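## Task

Remove the black key fob from the drawer of the small wooden box and set it down directly on the table surface, not on top of anything. Then close the drawer. The box must stay roughly where it is and keep its current heading, and the remaining item must still be inside the drawer.

## Robot and tools

Robot: two arms, left_arm and right_arm. Each stands on a tilted plate, and both plates hang from one metal frame behind them. A plate and its half of the frame count as part of that arm for the controller's too-close check. Calibrated bases in the scene frame: left_arm (+0.048, +0.320, +0.317) m, quat_wxyz (+0.957, -0.123, +0.264, +0.004); right_arm (+0.034, -0.209, +0.317) m, quat_wxyz (+0.957, +0.118, +0.266, +0.011).

Frame: the origin is at table-top height, halfway between the two nominal bases. +x points out over the table, +y toward left_arm, +z up. Arm names do not match left and right in the pictures. On a gripper, the fingers point along its own +z and open and close along its own y. end_effector_position is the spot between the pads, under 1 cm behind the tips. Reported pose can be off by a few cm, more at long reach.

Row format, used by both motion tools: 16 numbers. First left_arm: x, y, z (metres, absolute, scene frame), qw, qx, qy, qz (absolute orientation, w first), opening. Then the same 8 for right_arm. Both arms are always included. Opening runs from -1 (closed) to +1 (fully open). The pad gap is about 87 mm at +1, 69 at +0.5, 43 at 0, 18 at -0.5 and 0 at -1. To keep an arm still, resend its last reported position and quaternion unchanged, plus the opening it should have. To hold a tilt, repeat the same target quaternion every time; don't copy the drifting reported one. Each control step, orientation is clipped to within 40 degrees of the measured orientation. Position is favoured over orientation when both can't be met.

execute_actions: the actions list holds zero or one item. An empty list returns the state with pictures. An action {"rows": [...], "steps": n} takes 1 to 15 rows and n from 5 to 15 steps (default 15). Each step is 1/30 s, and the last row repeats to fill. A call is rejected if any target lies over 0.6 m from that arm's last reported position along any of its gripper axes. A wait {"steps": n} (up to 300) counts from the previous result, so your thinking time is included. The result is taken 5 steps before the action ends, and those steps run afterwards. The cameras argument lists picture names: ["all"] or []. An unknown name invalidates the call.

move: target is one row or a list of up to 15 rows, all absolute poses. speed is in m/s, 0.002 to 2.9, default 0.25; rotation is capped at twice that in rad/s. Give one value, or one per target. blend is in metres and rounds corners at intermediate targets; 0 means a stop at each. blocking=false returns about 0.5 s after the start while the move continues. Paths are straight and don't avoid objects or the other arm. They end together, take at least 0.5 s, and are cut off at 10 s. First-target openings are sent at once. Later ones are sent on arrival, when everything has come to rest. The result adds a move: line with done, off_target, moving, held or fault, plus limits such as paced (pose clipped) or held (steps withheld). done means at rest within 10 mm and 2 degrees. Neither done nor off_target says anything about contact. Faster moves lag, stray and hit harder. Aiming far past a contact presses harder.

wait: seconds from 0 to 10. It sends nothing new and returns early if a move finishes. stop: brakes the current move; fingers keep moving. zoom_image: camera is one of cam_high, cam_low, cam_left_wrist, cam_right_wrist, and region is [x0, y0, x1, y1] in pixels from the top-left, at most 504 by 504, on that camera's newest image. finished_scene: scene is 1 or 2.

Results give, per arm, end_effector_position, end_effector_quat_wxyz, and Hand target (the pose now being pursued). grip_measured is on the same scale as opening. Joint positions run waist, shoulder, elbow, wrist pitch, wrist yaw, wrist roll, then the gripper on a 0 (closed) to 1 (open) scale. Joint velocities reads within noise when an arm is still. Joint torques include the arm's own weight, are positive toward larger joint values, and wrap at ±28 N m on the first three joints. Joint ranges (rad): waist -2.618 to 3.054, shoulder 0 to 3.142, elbow 0 to 3.142 (straight at 2.901), wrist pitch and yaw -1.571 to 1.571, wrist roll -2.094 to 2.094.

Cameras, each 672x504: cam_high, cam_low (both fixed), cam_left_wrist, cam_right_wrist. Calibration is given as K and T_world_to_cam. Fixed cameras may have shifted a few mm or degrees. Wrist pictures may lag while the arm moves.

Gripping: at first touch, note grip_measured and command about 0.04 below it to grip firmly; a smaller margin grips more gently. Readings can be off by about 1 mm. Finger force is about 20 N per pad, and a fast close squeezes harder.

Avoid: dropping items or releasing them while they move; slamming or pressing hard; anything leaving the table; contact or pressure between the two arms, including one gripper closing on the other's fingers; paths passing close to an arm's own base, which can flip its shoulder posture; arms at full stretch or straining toward unreachable poses. These heat motors: MOTOR HOT appears at 75 °C, at 90 °C the arm folds and stops working, and at 100 °C it falls limp. Small commands may move little or sideways, so check the pose after each move. Objects may occasionally be nudged by outside pushes.

Each tool is called after "Request:" as name(argument=value, ...), one argument or row to a line, values as JSON.

## Session

Request:
execute_actions(
  actions=[],
  cameras=["all"],
)

Scene clock: 0.00 s of 6000.00 s.
left_arm: end_effector_position=(+0.0997, +0.1270, +0.2928) grip_measured=+1.000 end_effector_quat_wxyz=(-0.035, +0.687, +0.534, -0.491) | right_arm: end_effector_position=(+0.4544, -0.2631, +0.1802) grip_measured=+1.000 end_effector_quat_wxyz=(+0.210, +0.029, +0.971, -0.113)
Joint positions: left_arm=[-0.98 1.553 0.577 -0.527 0.448 0.878 1] | right_arm=[0.037 1.58 0.906 0.109 0.457 -0.116 1]
Joint velocities: within noise
Joint torques (N m): no reading
Motor temperatures (°C): left_arm=[26 35 37 31 25 28 24] | right_arm=[25 31 31 31 29 29 29]
Heat: left arm: 37 °C; right arm: 31 °C.
Hand target: left_arm +0.1017, +0.1257, +0.2933; -0.031, +0.687, +0.534, -0.491 | right_arm +0.4616, -0.2645, +0.1866; +0.222, +0.034, +0.968, -0.113

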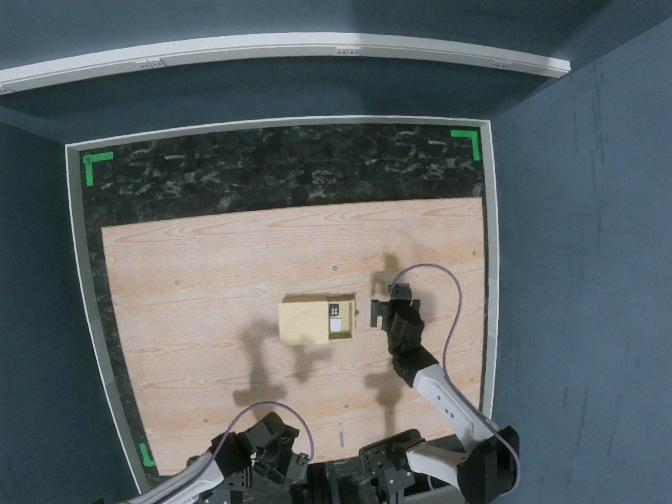

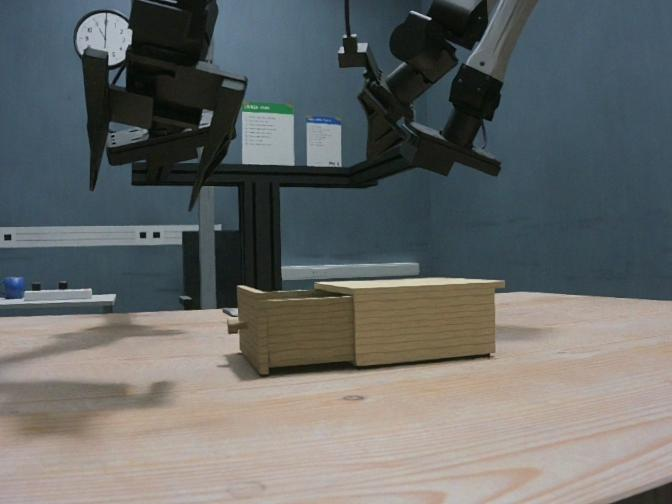

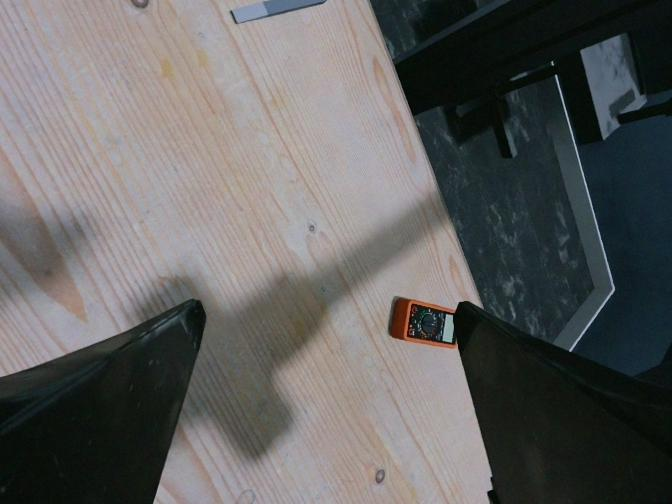

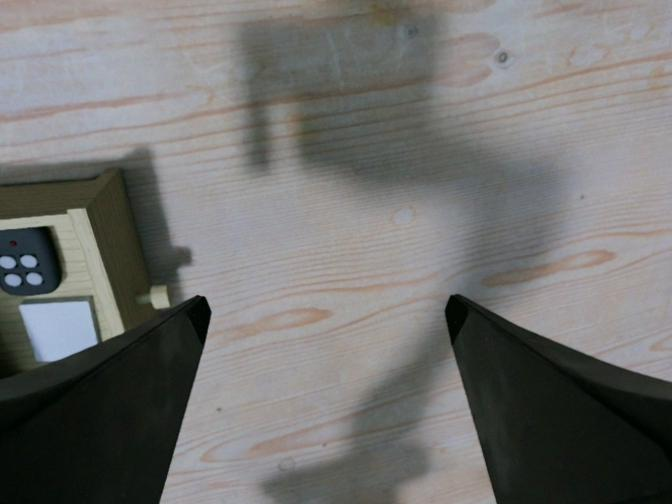

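Request:
zoom_image(
  camera="cam_right_wrist",
  region=[0, 130, 220, 400],
)

Request:
zoom_image(
  camera="cam_high",
  region=[260, 270, 440, 400],
)

Request:
zoom_image(
  camera="cam_low",
  region=[210, 250, 530, 400],
)

Scaled by 1.867 from the camera's 672x504 image, which has a finer 960x720 frame.

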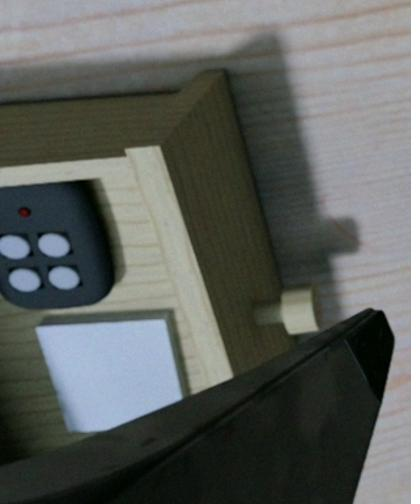

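Scaled by 2.800 from the camera's 672x504 image, which has a finer 960x720 frame.

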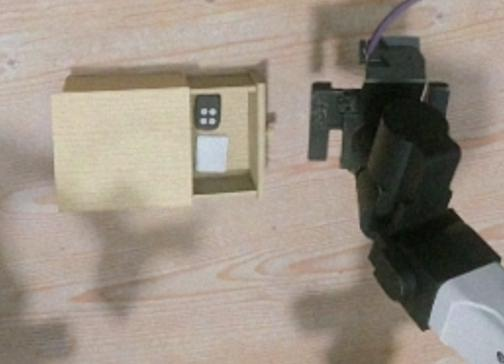

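Scaled by 1.575 from the camera's 672x504 image, which has a finer 960x720 frame.

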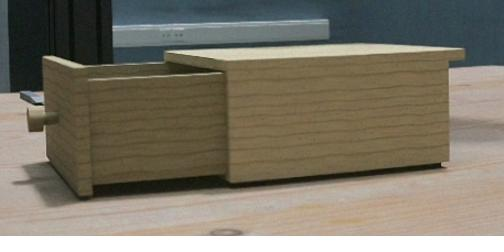

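Request:
move(
  target=[0.0997, 0.1270, 0.2928, -0.035, 0.687, 0.534, -0.491, 1, 0.430, -0.147, 0.115, 0, 0.0349, 0.9994, 0, -0.1],
  speed=0.35,
)

Scene clock: 8.83 s of 6000.00 s.
left_arm: end_effector_position=(+0.0997, +0.1270, +0.2928) grip_measured=+1.000 end_effector_quat_wxyz=(-0.035, +0.687, +0.534, -0.491) | right_arm: end_effector_position=(+0.4287, -0.1543, +0.1173) grip_measured=-0.100 end_effector_quat_wxyz=(+0.003, +0.034, +0.999, -0.006)
Joint positions: left_arm=[-0.98 1.553 0.577 -0.527 0.448 0.878 1] | right_arm=[0.167 1.99 1.347 -0.416 0.332 0.174 0.45]
Joint velocities: within noise
Joint torques (N m): left_arm=[-3.18 -4.11 3.74 0.44 0.53 0.18] | right_arm=[4.89 -7.57 6.6 0.1 -0.08 -0.04]
Motor temperatures (°C): left_arm=[26 36 38 31 25 28 24] | right_arm=[25 32 32 32 29 29 29]
Heat: left arm: 38 °C; right arm: 32 °C.
Hand target: left_arm +0.0997, +0.1270, +0.2927; -0.035, +0.687, +0.534, -0.491 | right_arm +0.4299, -0.1470, +0.1152; +0.000, +0.035, +0.999, +0.000
Off the commanded pose: left_arm 0.000 m, 0 deg | right_arm 0.008 m, 1 deg.
Kept back: nothing.
move: done
camera_calibration:
cam_right_wrist: T_world_to_cam=[[-0.0473991, -0.998814, 0.0111565, -0.136835], [-0.642289, 0.0390301, 0.765468, 0.21127], [-0.764996, 0.0291169, -0.643377, 0.544402], [0, 0, 0, 1]] pos_world=[0.545676, -0.16077, 0.190061]

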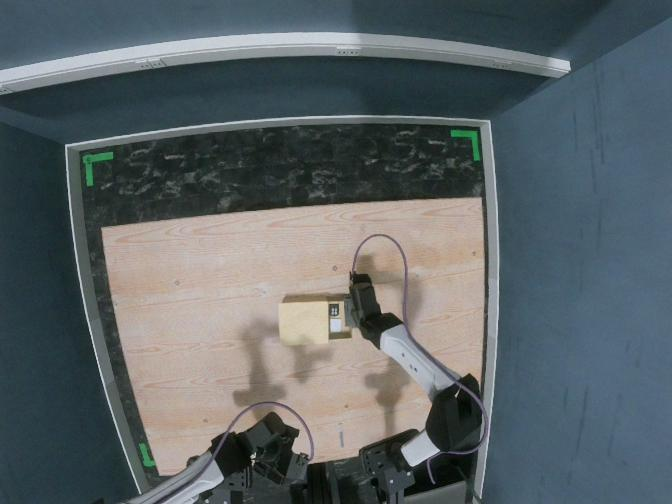

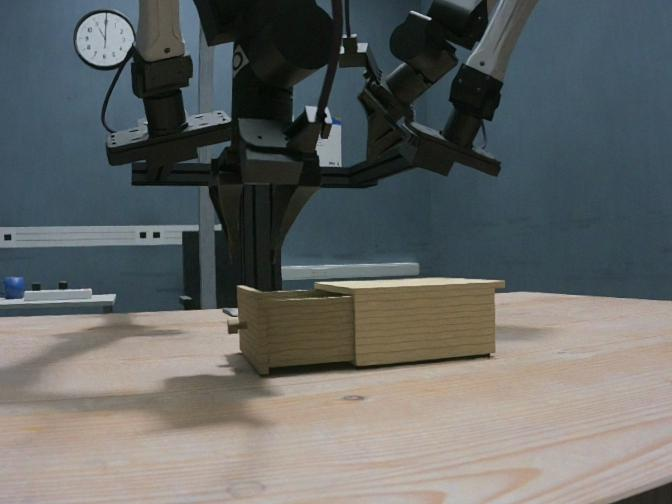

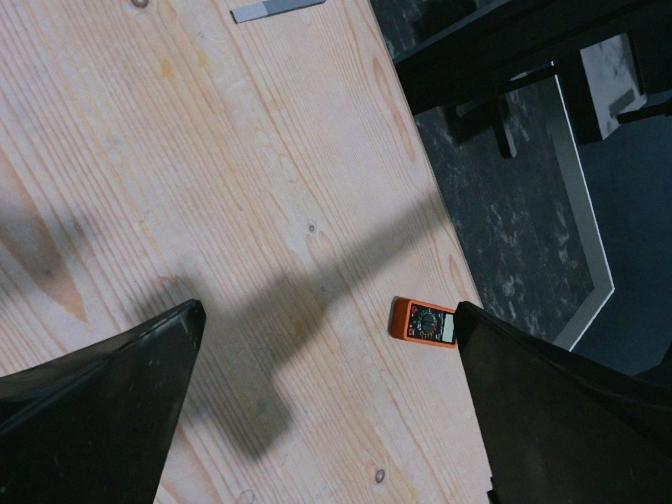

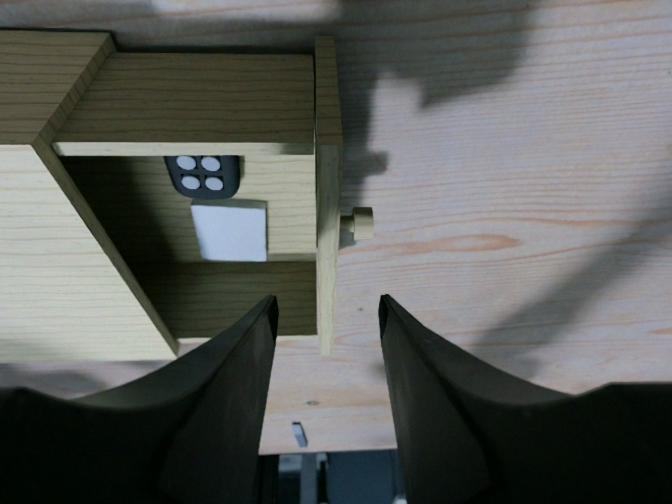

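Request:
move(
  target=[
    [0.0997, 0.1270, 0.2928, -0.035, 0.687, 0.534, -0.491, 1, 0.430, -0.148, 0.056, 0, 0.0349, 0.9994, 0, -0.1],
    [0.0997, 0.1270, 0.2928, -0.035, 0.687, 0.534, -0.491, 1, 0.4255, -0.210, 0.056, 0, 0.0349, 0.9994, 0, -0.1],
  ],
  speed=[0.2, 0.12],
)

Scene clock: 12.97 s of 6000.00 s.
left_arm: end_effector_position=(+0.0997, +0.1270, +0.2928) grip_measured=+1.000 end_effector_quat_wxyz=(-0.035, +0.687, +0.534, -0.491) | right_arm: end_effector_position=(+0.4117, -0.1861, +0.0452) grip_measured=-0.100 end_effector_quat_wxyz=(-0.023, +0.035, +0.999, +0.028)
Joint positions: left_arm=[-0.98 1.553 0.577 -0.527 0.448 0.878 1] | right_arm=[0.012 2.164 1.369 -0.278 0.184 0.047 0.45]
Joint velocities: within noise
Joint torques (N m): left_arm=[-3.19 -4.11 3.74 0.42 0.53 0.19] | right_arm=[1.1 -12.98 2.54 0.22 0.42 -0.43]
Motor temperatures (°C): left_arm=[26 36 38 31 25 28 24] | right_arm=[26 33 32 31 28 29 29]
Heat: left arm: 38 °C; right arm: 33 °C.
Hand target: left_arm +0.0997, +0.1270, +0.2927; -0.035, +0.687, +0.534, -0.491 | right_arm +0.4250, -0.2095, +0.0559; -0.001, +0.035, +0.999, +0.000
Off the commanded pose: left_arm 0.000 m, 0 deg | right_arm 0.030 m, 4 deg.
Kept back: nothing.
move: off_target (right_arm)
camera_calibration:
cam_right_wrist: T_world_to_cam=[[-0.0504017, -0.997058, -0.0577517, -0.163936], [-0.603, -0.015716, 0.797586, 0.22899], [-0.796147, 0.0750239, -0.600434, 0.505297], [0, 0, 0, 1]] pos_world=[0.53211, -0.197764, 0.111291]

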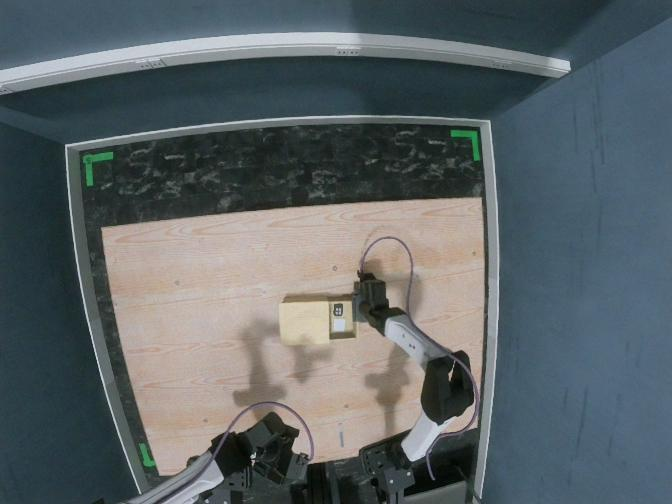

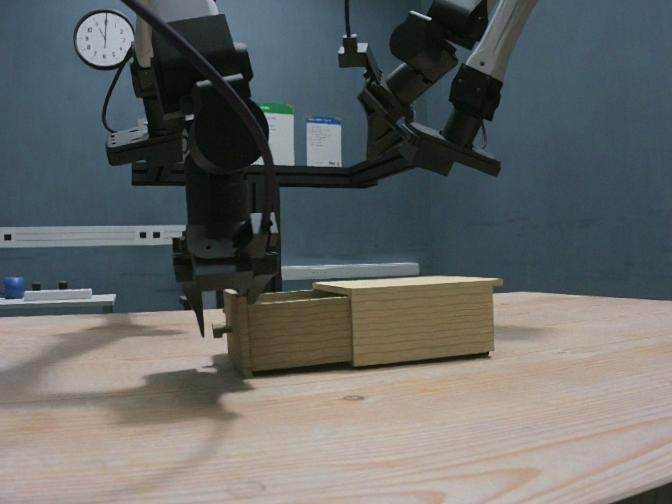

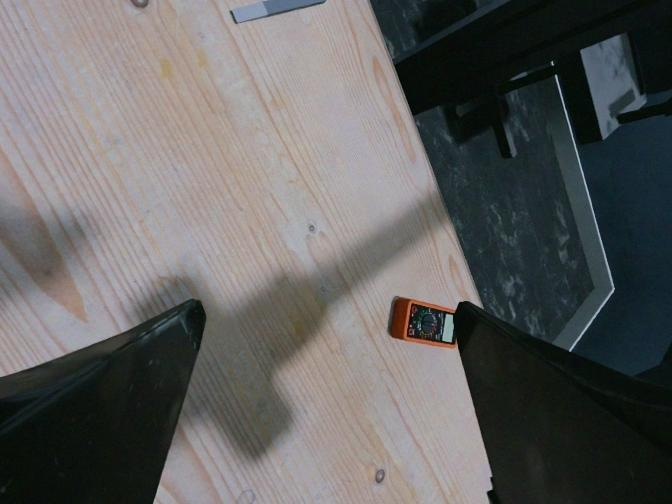

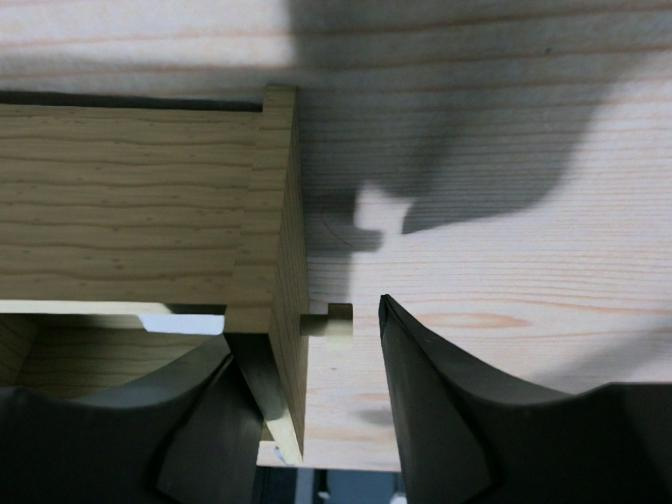

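Request:
zoom_image(
  camera="cam_high",
  region=[260, 270, 440, 400],
)

Request:
zoom_image(
  camera="cam_low",
  region=[210, 250, 530, 400],
)

Scaled by 2.800 from the camera's 672x504 image, which has a finer 960x720 frame.

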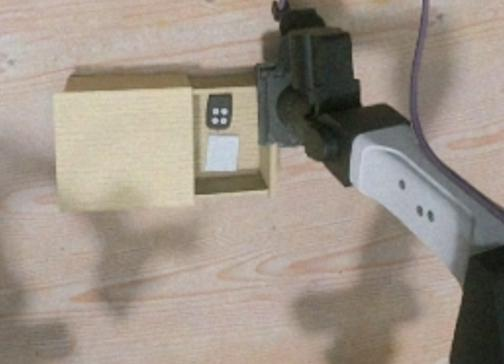

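Scaled by 1.575 from the camera's 672x504 image, which has a finer 960x720 frame.

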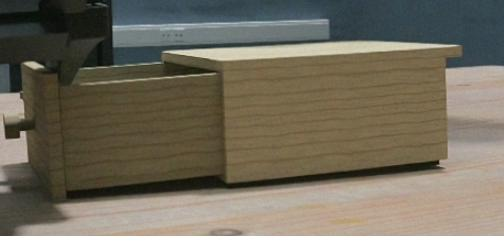

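Request:
move(
  target=[0.0997, 0.1270, 0.2928, -0.035, 0.687, 0.534, -0.491, 1, 0.427, -0.238, 0.060, 0, 0.0349, 0.9994, 0, -0.1],
  speed=0.1,
)

Request:
zoom_image(
  camera="cam_high",
  region=[260, 270, 440, 400],
)

Request:
zoom_image(
  camera="cam_low",
  region=[210, 250, 530, 400],
)

Scene clock: 19.40 s of 6000.00 s.
left_arm: end_effector_position=(+0.0997, +0.1270, +0.2928) grip_measured=+1.000 end_effector_quat_wxyz=(-0.035, +0.687, +0.534, -0.491) | right_arm: end_effector_position=(+0.4114, -0.2215, +0.0453) grip_measured=-0.100 end_effector_quat_wxyz=(-0.023, +0.035, +0.999, +0.019)
Joint positions: left_arm=[-0.98 1.553 0.577 -0.527 0.448 0.878 1] | right_arm=[-0.063 2.142 1.363 -0.283 0.166 -0.02 0.45]
Joint velocities: within noise
Joint torques (N m): left_arm=[-3.17 -4.08 3.77 0.44 0.54 0.17] | right_arm=[1.63 -13.3 3.11 0.1 0.29 -0.33]
Motor temperatures (°C): left_arm=[26 37 38 31 25 28 24] | right_arm=[25 35 32 31 29 29 29]
Heat: left arm: 38 °C; right arm: 35 °C.
Hand target: left_arm +0.0997, +0.1270, +0.2927; -0.035, +0.687, +0.534, -0.491 | right_arm +0.4265, -0.2377, +0.0597; -0.001, +0.035, +0.999, +0.000
Off the commanded pose: left_arm 0.000 m, 0 deg | right_arm 0.027 m, 3 deg.
Kept back: nothing.
move: off_target (right_arm)
camera_calibration:
cam_right_wrist: T_world_to_cam=[[-0.0495196, -0.997995, -0.0394194, -0.200696], [-0.601783, -0.00168593, 0.798658, 0.230758], [-0.797123, 0.0632711, -0.600493, 0.505541], [0, 0, 0, 1]] pos_world=[0.531906, -0.23189, 0.111365]

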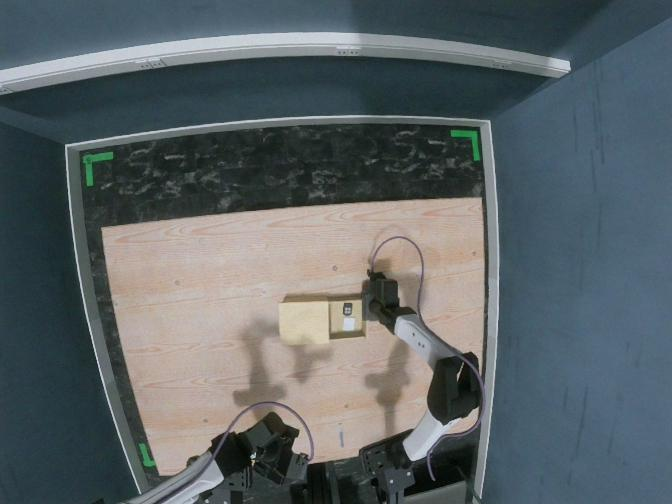

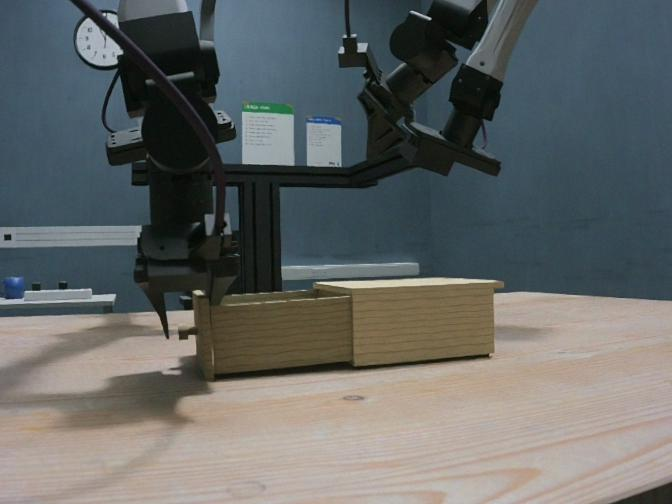

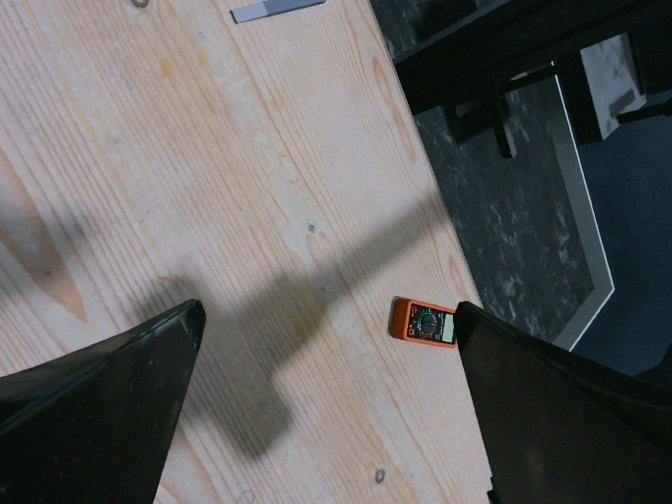

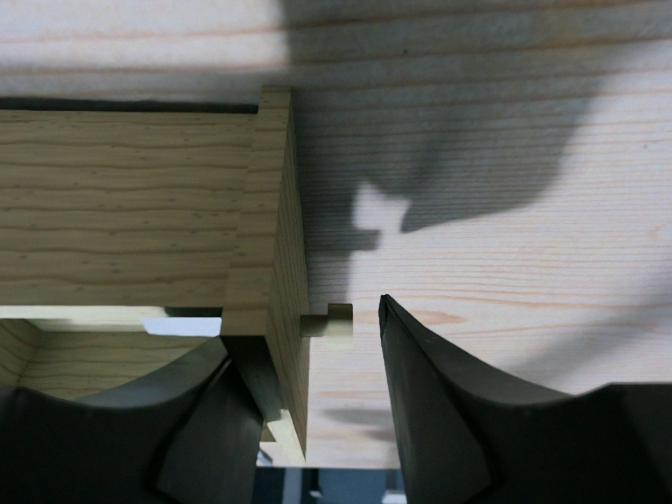

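Scaled by 2.800 from the camera's 672x504 image, which has a finer 960x720 frame.

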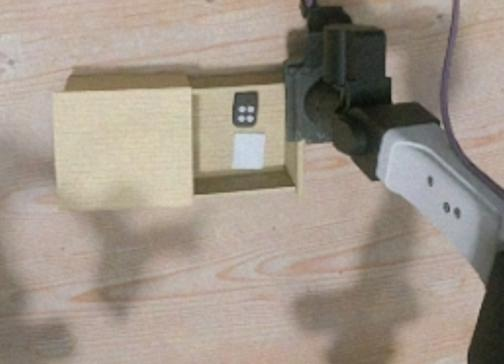

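Scaled by 1.575 from the camera's 672x504 image, which has a finer 960x720 frame.

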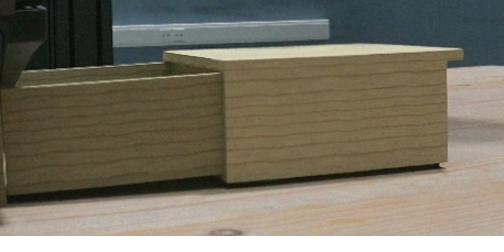

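Request:
move(
  target=[
    [0.0997, 0.1270, 0.2928, -0.035, 0.687, 0.534, -0.491, 1, 0.429, -0.207, 0.098, 0, 0.0349, 0.9994, 0, 0.3],
    [0.0997, 0.1270, 0.2928, -0.035, 0.687, 0.534, -0.491, 1, 0.429, -0.133, 0.098, 0, 0.0349, 0.9994, 0, 0.3],
  ],
  speed=0.25,
  blend=[0.02, 0],
)

Request:
zoom_image(
  camera="cam_high",
  region=[260, 270, 440, 400],
)

Request:
zoom_image(
  camera="cam_right_wrist",
  region=[100, 60, 500, 400],
)

Scene clock: 21.33 s of 6000.00 s.
left_arm: end_effector_position=(+0.0997, +0.1270, +0.2928) grip_measured=+1.000 end_effector_quat_wxyz=(-0.035, +0.687, +0.534, -0.491) | right_arm: end_effector_position=(+0.4285, -0.1317, +0.1027) grip_measured=+0.300 end_effector_quat_wxyz=(+0.004, +0.029, +1.000, +0.008)
Joint positions: left_arm=[-0.98 1.553 0.577 -0.527 0.448 0.878 1] | right_arm=[0.198 2.054 1.371 -0.381 0.319 0.19 0.65]
Joint velocities: within noise
Joint torques (N m): left_arm=[-3.19 -4.07 3.75 0.43 0.53 0.18] | right_arm=[4.15 -7.65 6.19 0.17 0.11 -0.02]
Motor temperatures (°C): left_arm=[26 37 38 31 25 28 24] | right_arm=[26 36 32 31 28 29 29]
Heat: left arm: 38 °C; right arm: 36 °C.
Hand target: left_arm +0.0997, +0.1270, +0.2927; -0.035, +0.687, +0.534, -0.491 | right_arm +0.4290, -0.1331, +0.0981; +0.000, +0.035, +0.999, +0.000
Off the commanded pose: left_arm 0.000 m, 0 deg | right_arm 0.005 m, 1 deg.
Kept back: nothing.
move: done
camera_calibration:
cam_right_wrist: T_world_to_cam=[[-0.0376902, -0.999136, -0.0175222, -0.115418], [-0.644038, 0.0108803, 0.764916, 0.218582], [-0.764064, 0.0401148, -0.643892, 0.535213], [0, 0, 0, 1]] pos_world=[0.545363, -0.139166, 0.1754]

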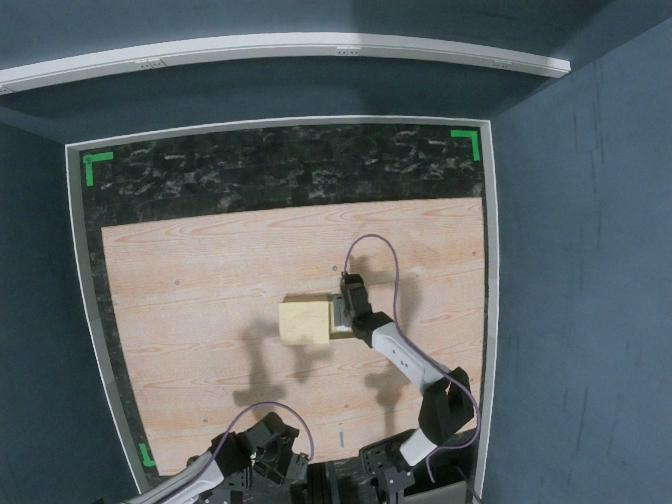

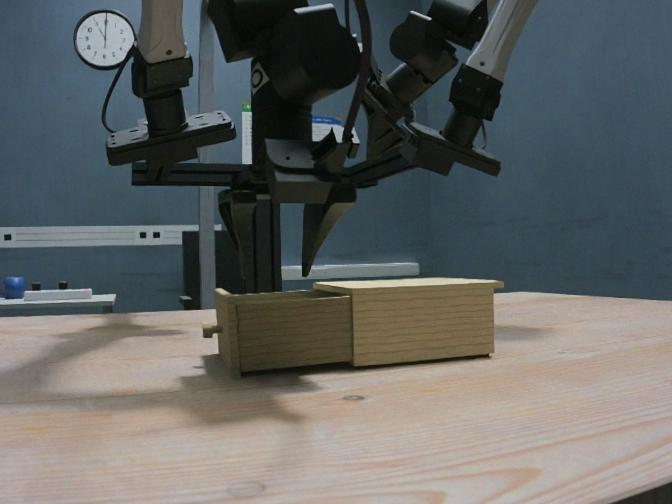

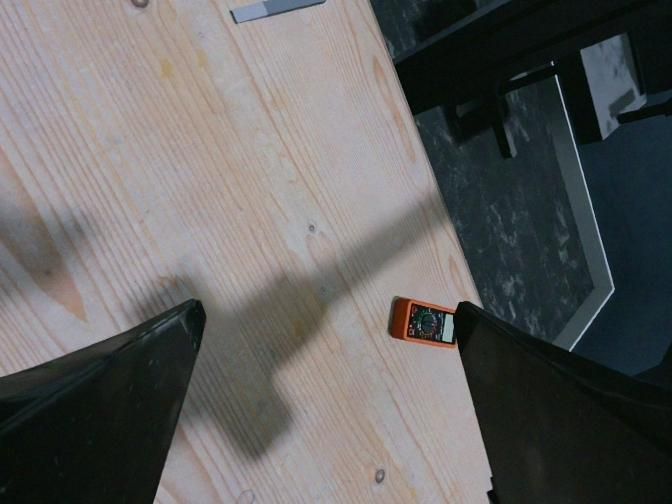

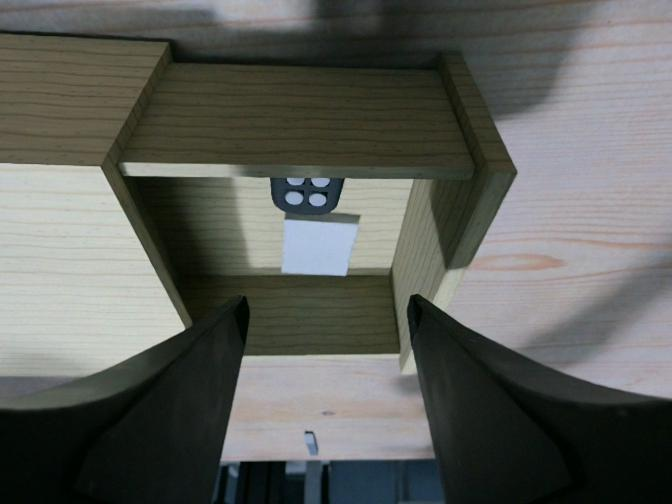

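Scaled by 2.800 from the camera's 672x504 image, which has a finer 960x720 frame.

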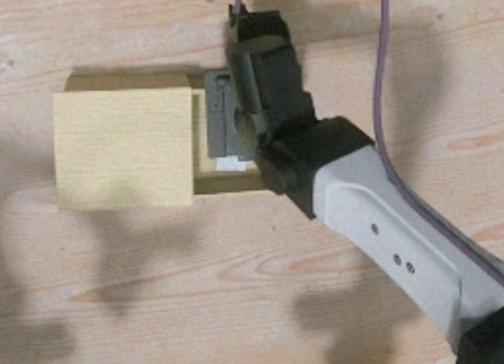

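Scaled by 1.260 from the camera's 672x504 image, which has a finer 960x720 frame.

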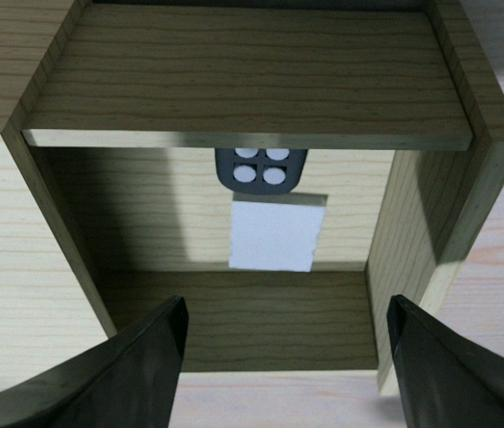

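Request:
zoom_image(
  camera="cam_low",
  region=[190, 170, 390, 320],
)

Request:
zoom_image(
  camera="cam_right_wrist",
  region=[100, 250, 520, 504],
)

Scaled by 2.520 from the camera's 672x504 image, which has a finer 960x720 frame.

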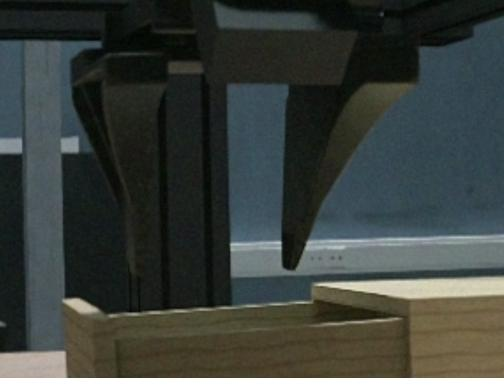

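Scaled by 1.200 from the camera's 672x504 image, which has a finer 960x720 frame.

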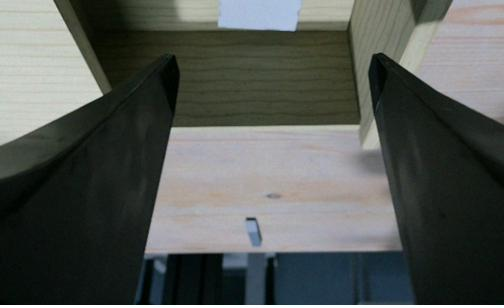

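Request:
move(
  target=[0.0997, 0.1270, 0.2928, -0.035, 0.687, 0.534, -0.491, 1, 0.428, -0.115, 0.042, 0, 0.0349, 0.9994, 0, 0.13],
  speed=0.15,
)

Request:
zoom_image(
  camera="cam_right_wrist",
  region=[100, 60, 500, 400],
)

Request:
zoom_image(
  camera="cam_low",
  region=[190, 220, 390, 400],
)

Scene clock: 24.83 s of 6000.00 s.
left_arm: end_effector_position=(+0.0997, +0.1270, +0.2928) grip_measured=+1.000 end_effector_quat_wxyz=(-0.035, +0.687, +0.534, -0.491) | right_arm: end_effector_position=(+0.4212, -0.1138, +0.0476) grip_measured=+0.130 end_effector_quat_wxyz=(-0.010, +0.026, +1.000, +0.004)
Joint positions: left_arm=[-0.98 1.553 0.577 -0.527 0.448 0.878 1] | right_arm=[0.198 2.248 1.461 -0.306 0.321 0.193 0.565]
Joint velocities: within noise
Joint torques (N m): left_arm=[-3.22 -4.1 3.78 0.43 0.54 0.17] | right_arm=[4.22 -8.08 5.42 0.37 0.09 -0.04]
Motor temperatures (°C): left_arm=[27 37 39 30 25 28 24] | right_arm=[26 36 32 31 28 29 29]
Heat: left arm: 39 °C; right arm: 36 °C.
Hand target: left_arm +0.0997, +0.1270, +0.2927; -0.035, +0.687, +0.534, -0.491 | right_arm +0.4279, -0.1151, +0.0422; +0.000, +0.035, +0.999, +0.000
Off the commanded pose: left_arm 0.000 m, 0 deg | right_arm 0.009 m, 2 deg.
Kept back: nothing.
move: done
camera_calibration:
cam_right_wrist: T_world_to_cam=[[-0.0312336, -0.999456, -0.0105774, -0.101828], [-0.623295, 0.0112033, 0.781906, 0.246275], [-0.781363, 0.0310146, -0.623306, 0.498861], [0, 0, 0, 1]] pos_world=[0.540113, -0.120004, 0.117302]

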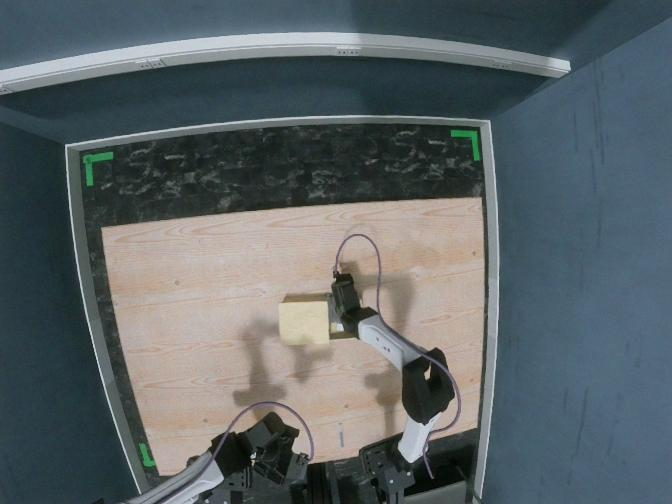

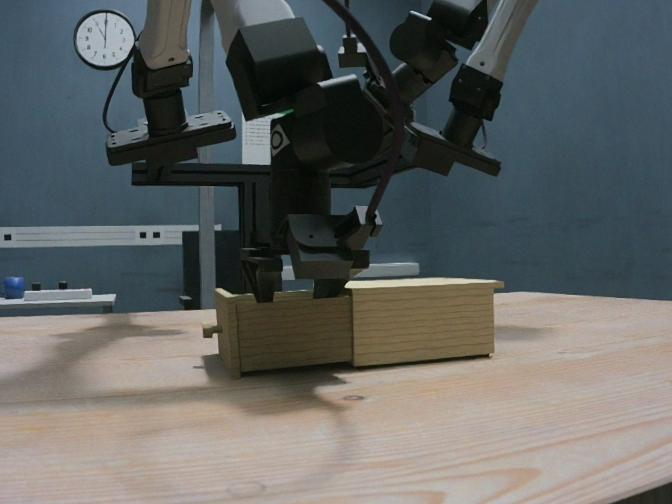

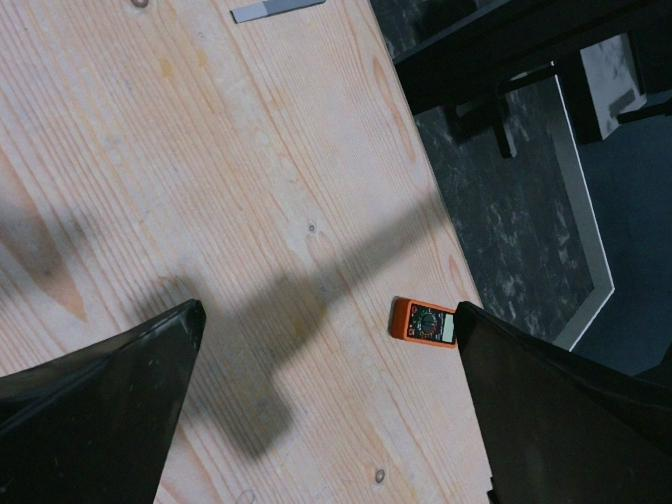

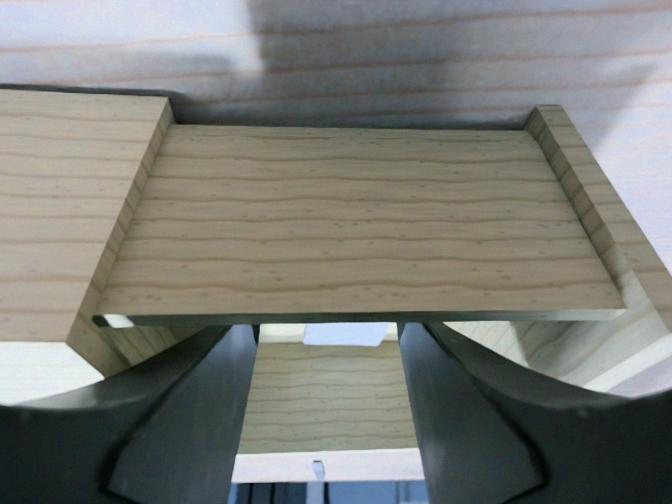

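Scaled by 1.260 from the camera's 672x504 image, which has a finer 960x720 frame.

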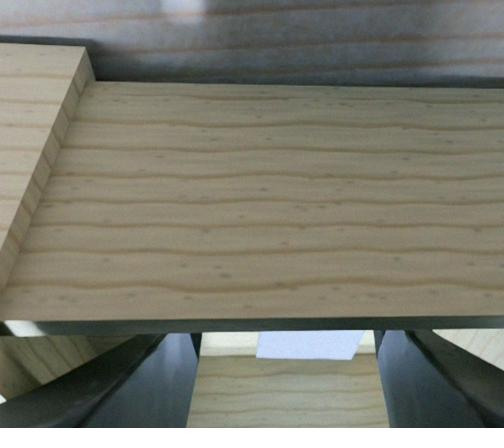

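Scaled by 2.520 from the camera's 672x504 image, which has a finer 960x720 frame.

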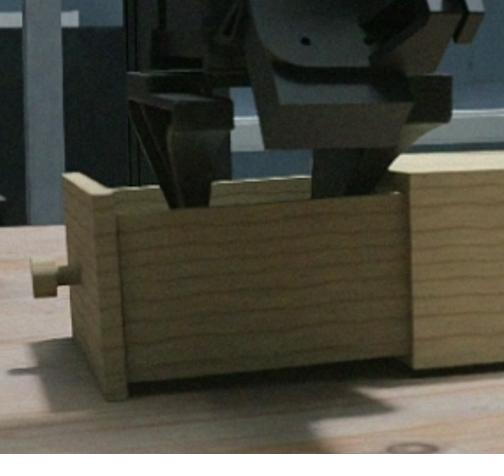

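Request:
move(
  target=[
    [0.0997, 0.1270, 0.2928, -0.035, 0.687, 0.534, -0.491, 1, 0.436, -0.122, 0.023, 0, 0.0349, 0.9994, 0, 0.13],
    [0.0997, 0.1270, 0.2928, -0.035, 0.687, 0.534, -0.491, 1, 0.436, -0.122, 0.023, 0, 0.0349, 0.9994, 0, -0.25],
  ],
  speed=0.1,
)

Request:
zoom_image(
  camera="cam_low",
  region=[190, 220, 390, 400],
)

Scene clock: 26.83 s of 6000.00 s.
left_arm: end_effector_position=(+0.0997, +0.1270, +0.2928) grip_measured=+1.000 end_effector_quat_wxyz=(-0.035, +0.687, +0.534, -0.491) | right_arm: end_effector_position=(+0.4211, -0.1178, +0.0369) grip_measured=-0.250 end_effector_quat_wxyz=(-0.023, +0.019, +1.000, +0.001)
Joint positions: left_arm=[-0.98 1.553 0.577 -0.527 0.448 0.878 1] | right_arm=[0.183 2.294 1.514 -0.336 0.317 0.173 0.375]
Joint velocities: within noise
Joint torques (N m): left_arm=[-3.17 -4.12 3.84 0.43 0.54 0.19] | right_arm=[2.81 -7.06 6.39 0.67 -0.01 -0.16]
Motor temperatures (°C): left_arm=[27 37 39 30 25 28 24] | right_arm=[26 36 32 31 28 29 29]
Heat: left arm: 39 °C; right arm: 36 °C.
Hand target: left_arm +0.0997, +0.1270, +0.2927; -0.035, +0.687, +0.534, -0.491 | right_arm +0.4353, -0.1225, +0.0243; +0.000, +0.035, +0.999, +0.000
Off the commanded pose: left_arm 0.000 m, 0 deg | right_arm 0.021 m, 3 deg.
Kept back: nothing.
move: off_target (right_arm); target 2's new opening was sent with right_arm's hand 0.021 m and 3 deg from that target
camera_calibration:
cam_right_wrist: T_world_to_cam=[[-0.016791, -0.999849, -0.00448128, -0.112393], [-0.602836, 0.00654786, 0.797838, 0.244949], [-0.797688, 0.016098, -0.602855, 0.496532], [0, 0, 0, 1]] pos_world=[0.541855, -0.121973, 0.103404]

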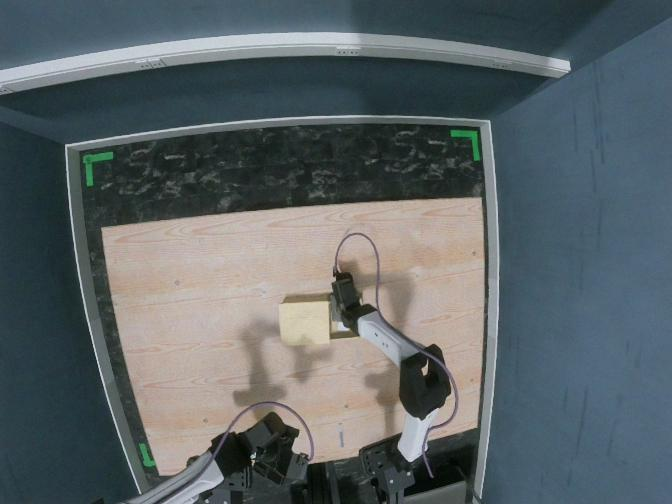

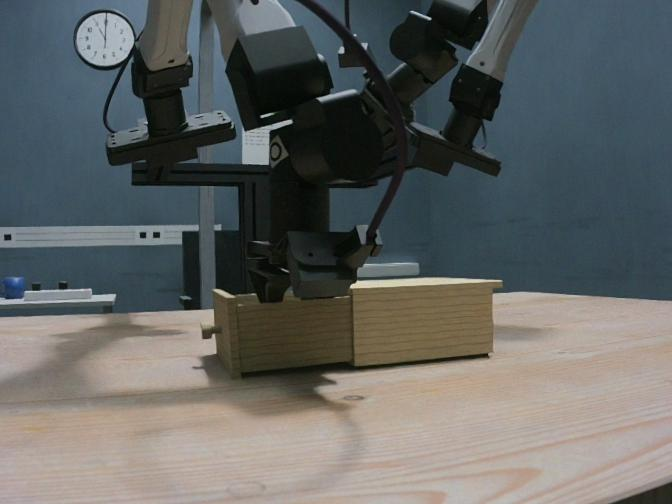

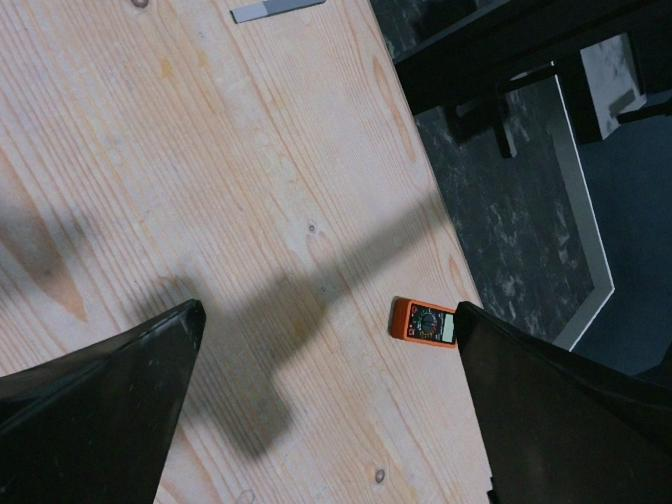

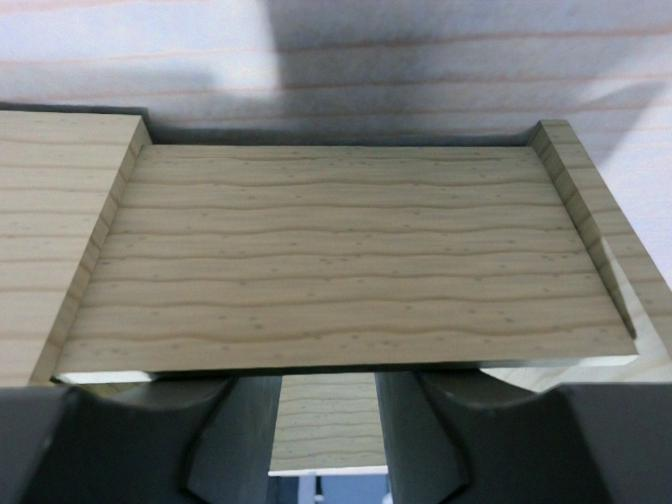

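Scaled by 2.520 from the camera's 672x504 image, which has a finer 960x720 frame.

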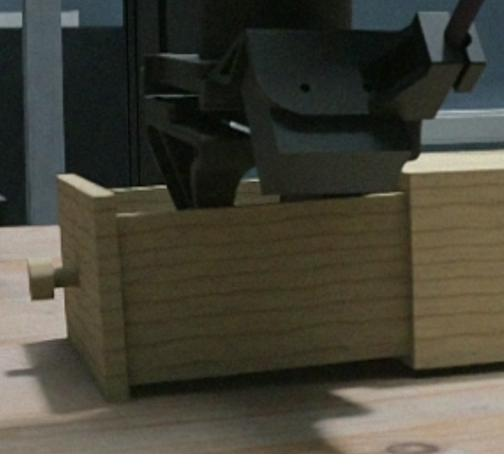

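Request:
move(
  target=[
    [0.0997, 0.1270, 0.2928, -0.035, 0.687, 0.534, -0.491, 1, 0.436, -0.122, 0.023, 0, 0.0349, 0.9994, 0, 0.13],
    [0.0997, 0.1270, 0.2928, -0.035, 0.687, 0.534, -0.491, 1, 0.443, -0.1215, 0.007, 0, 0.0349, 0.9994, 0, 0.13],
  ],
  speed=0.1,
)

Request:
zoom_image(
  camera="cam_low",
  region=[190, 220, 390, 400],
)

Scene clock: 29.10 s of 6000.00 s.
left_arm: end_effector_position=(+0.0997, +0.1270, +0.2928) grip_measured=+1.000 end_effector_quat_wxyz=(-0.035, +0.687, +0.534, -0.491) | right_arm: end_effector_position=(+0.4232, -0.1174, +0.0338) grip_measured=+0.130 end_effector_quat_wxyz=(-0.039, +0.004, +0.999, +0.009)
Joint positions: left_arm=[-0.98 1.553 0.577 -0.527 0.448 0.878 1] | right_arm=[0.176 2.327 1.579 -0.397 0.296 0.146 0.565]
Joint velocities: within noise
Joint torques (N m): left_arm=[-3.18 -4.1 3.73 0.42 0.55 0.17] | right_arm=[2.37 -5.55 6.69 1.14 0.15 0.04]
Motor temperatures (°C): left_arm=[27 37 39 30 25 28 24] | right_arm=[26 36 32 31 28 29 29]
Heat: left arm: 39 °C; right arm: 36 °C.
Hand target: left_arm +0.0997, +0.1270, +0.2927; -0.035, +0.687, +0.534, -0.491 | right_arm +0.4415, -0.1229, +0.0107; -0.001, +0.035, +0.999, +0.000
Off the commanded pose: left_arm 0.000 m, 0 deg | right_arm 0.034 m, 6 deg.
Kept back: nothing.
move: off_target (right_arm)
camera_calibration:
cam_right_wrist: T_world_to_cam=[[0.0122887, -0.999725, -0.019972, -0.123731], [-0.576981, -0.0234024, 0.816422, 0.233535], [-0.816665, 0.00149071, -0.57711, 0.501805], [0, 0, 0, 1]] pos_world=[0.546073, -0.11898, 0.0964625]

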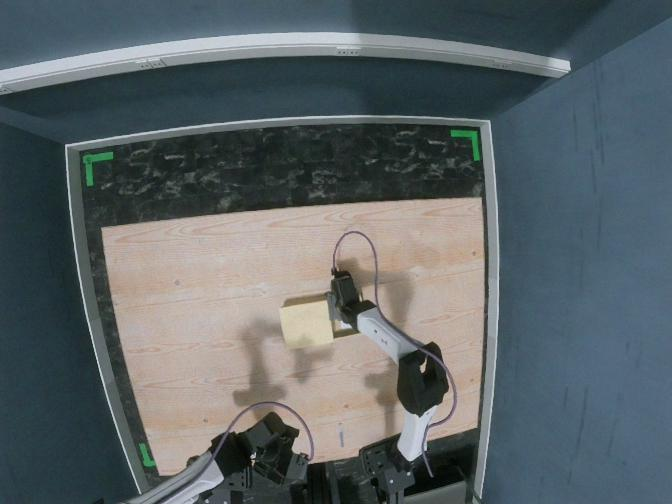

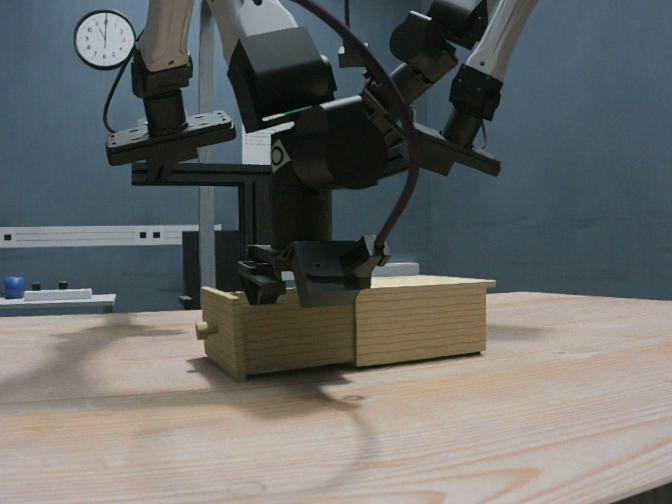

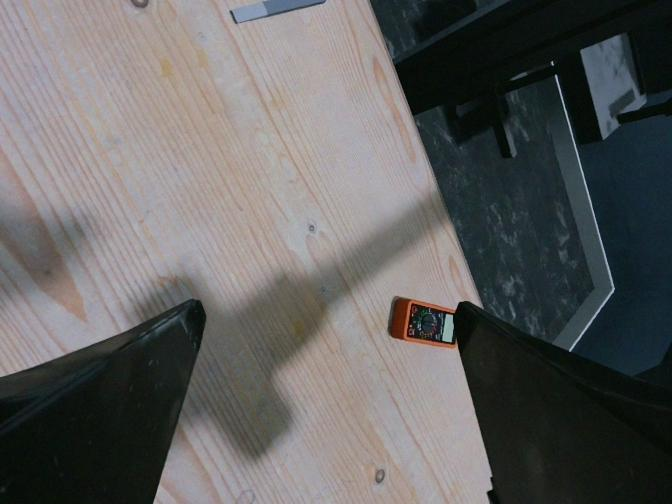

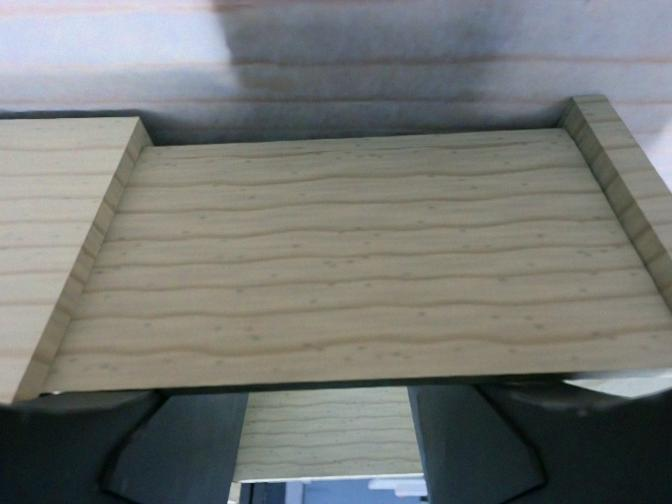

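Scaled by 2.520 from the camera's 672x504 image, which has a finer 960x720 frame.

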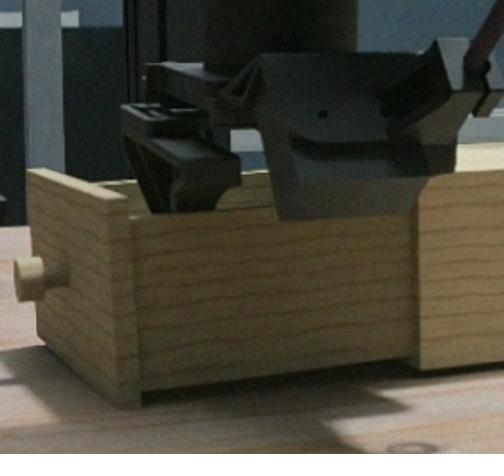

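Request:
zoom_image(
  camera="cam_high",
  region=[260, 270, 440, 400],
)

Request:
zoom_image(
  camera="cam_low",
  region=[170, 240, 530, 400],
)

Scaled by 2.800 from the camera's 672x504 image, which has a finer 960x720 frame.

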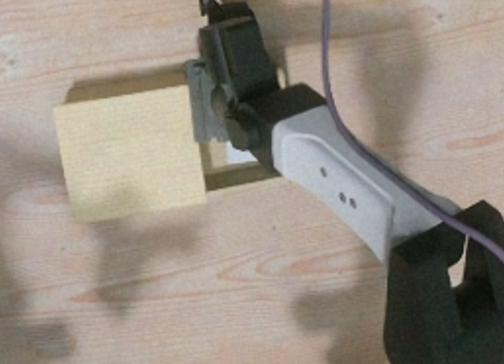

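Scaled by 1.400 from the camera's 672x504 image, which has a finer 960x720 frame.

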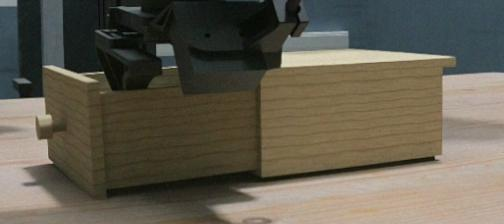

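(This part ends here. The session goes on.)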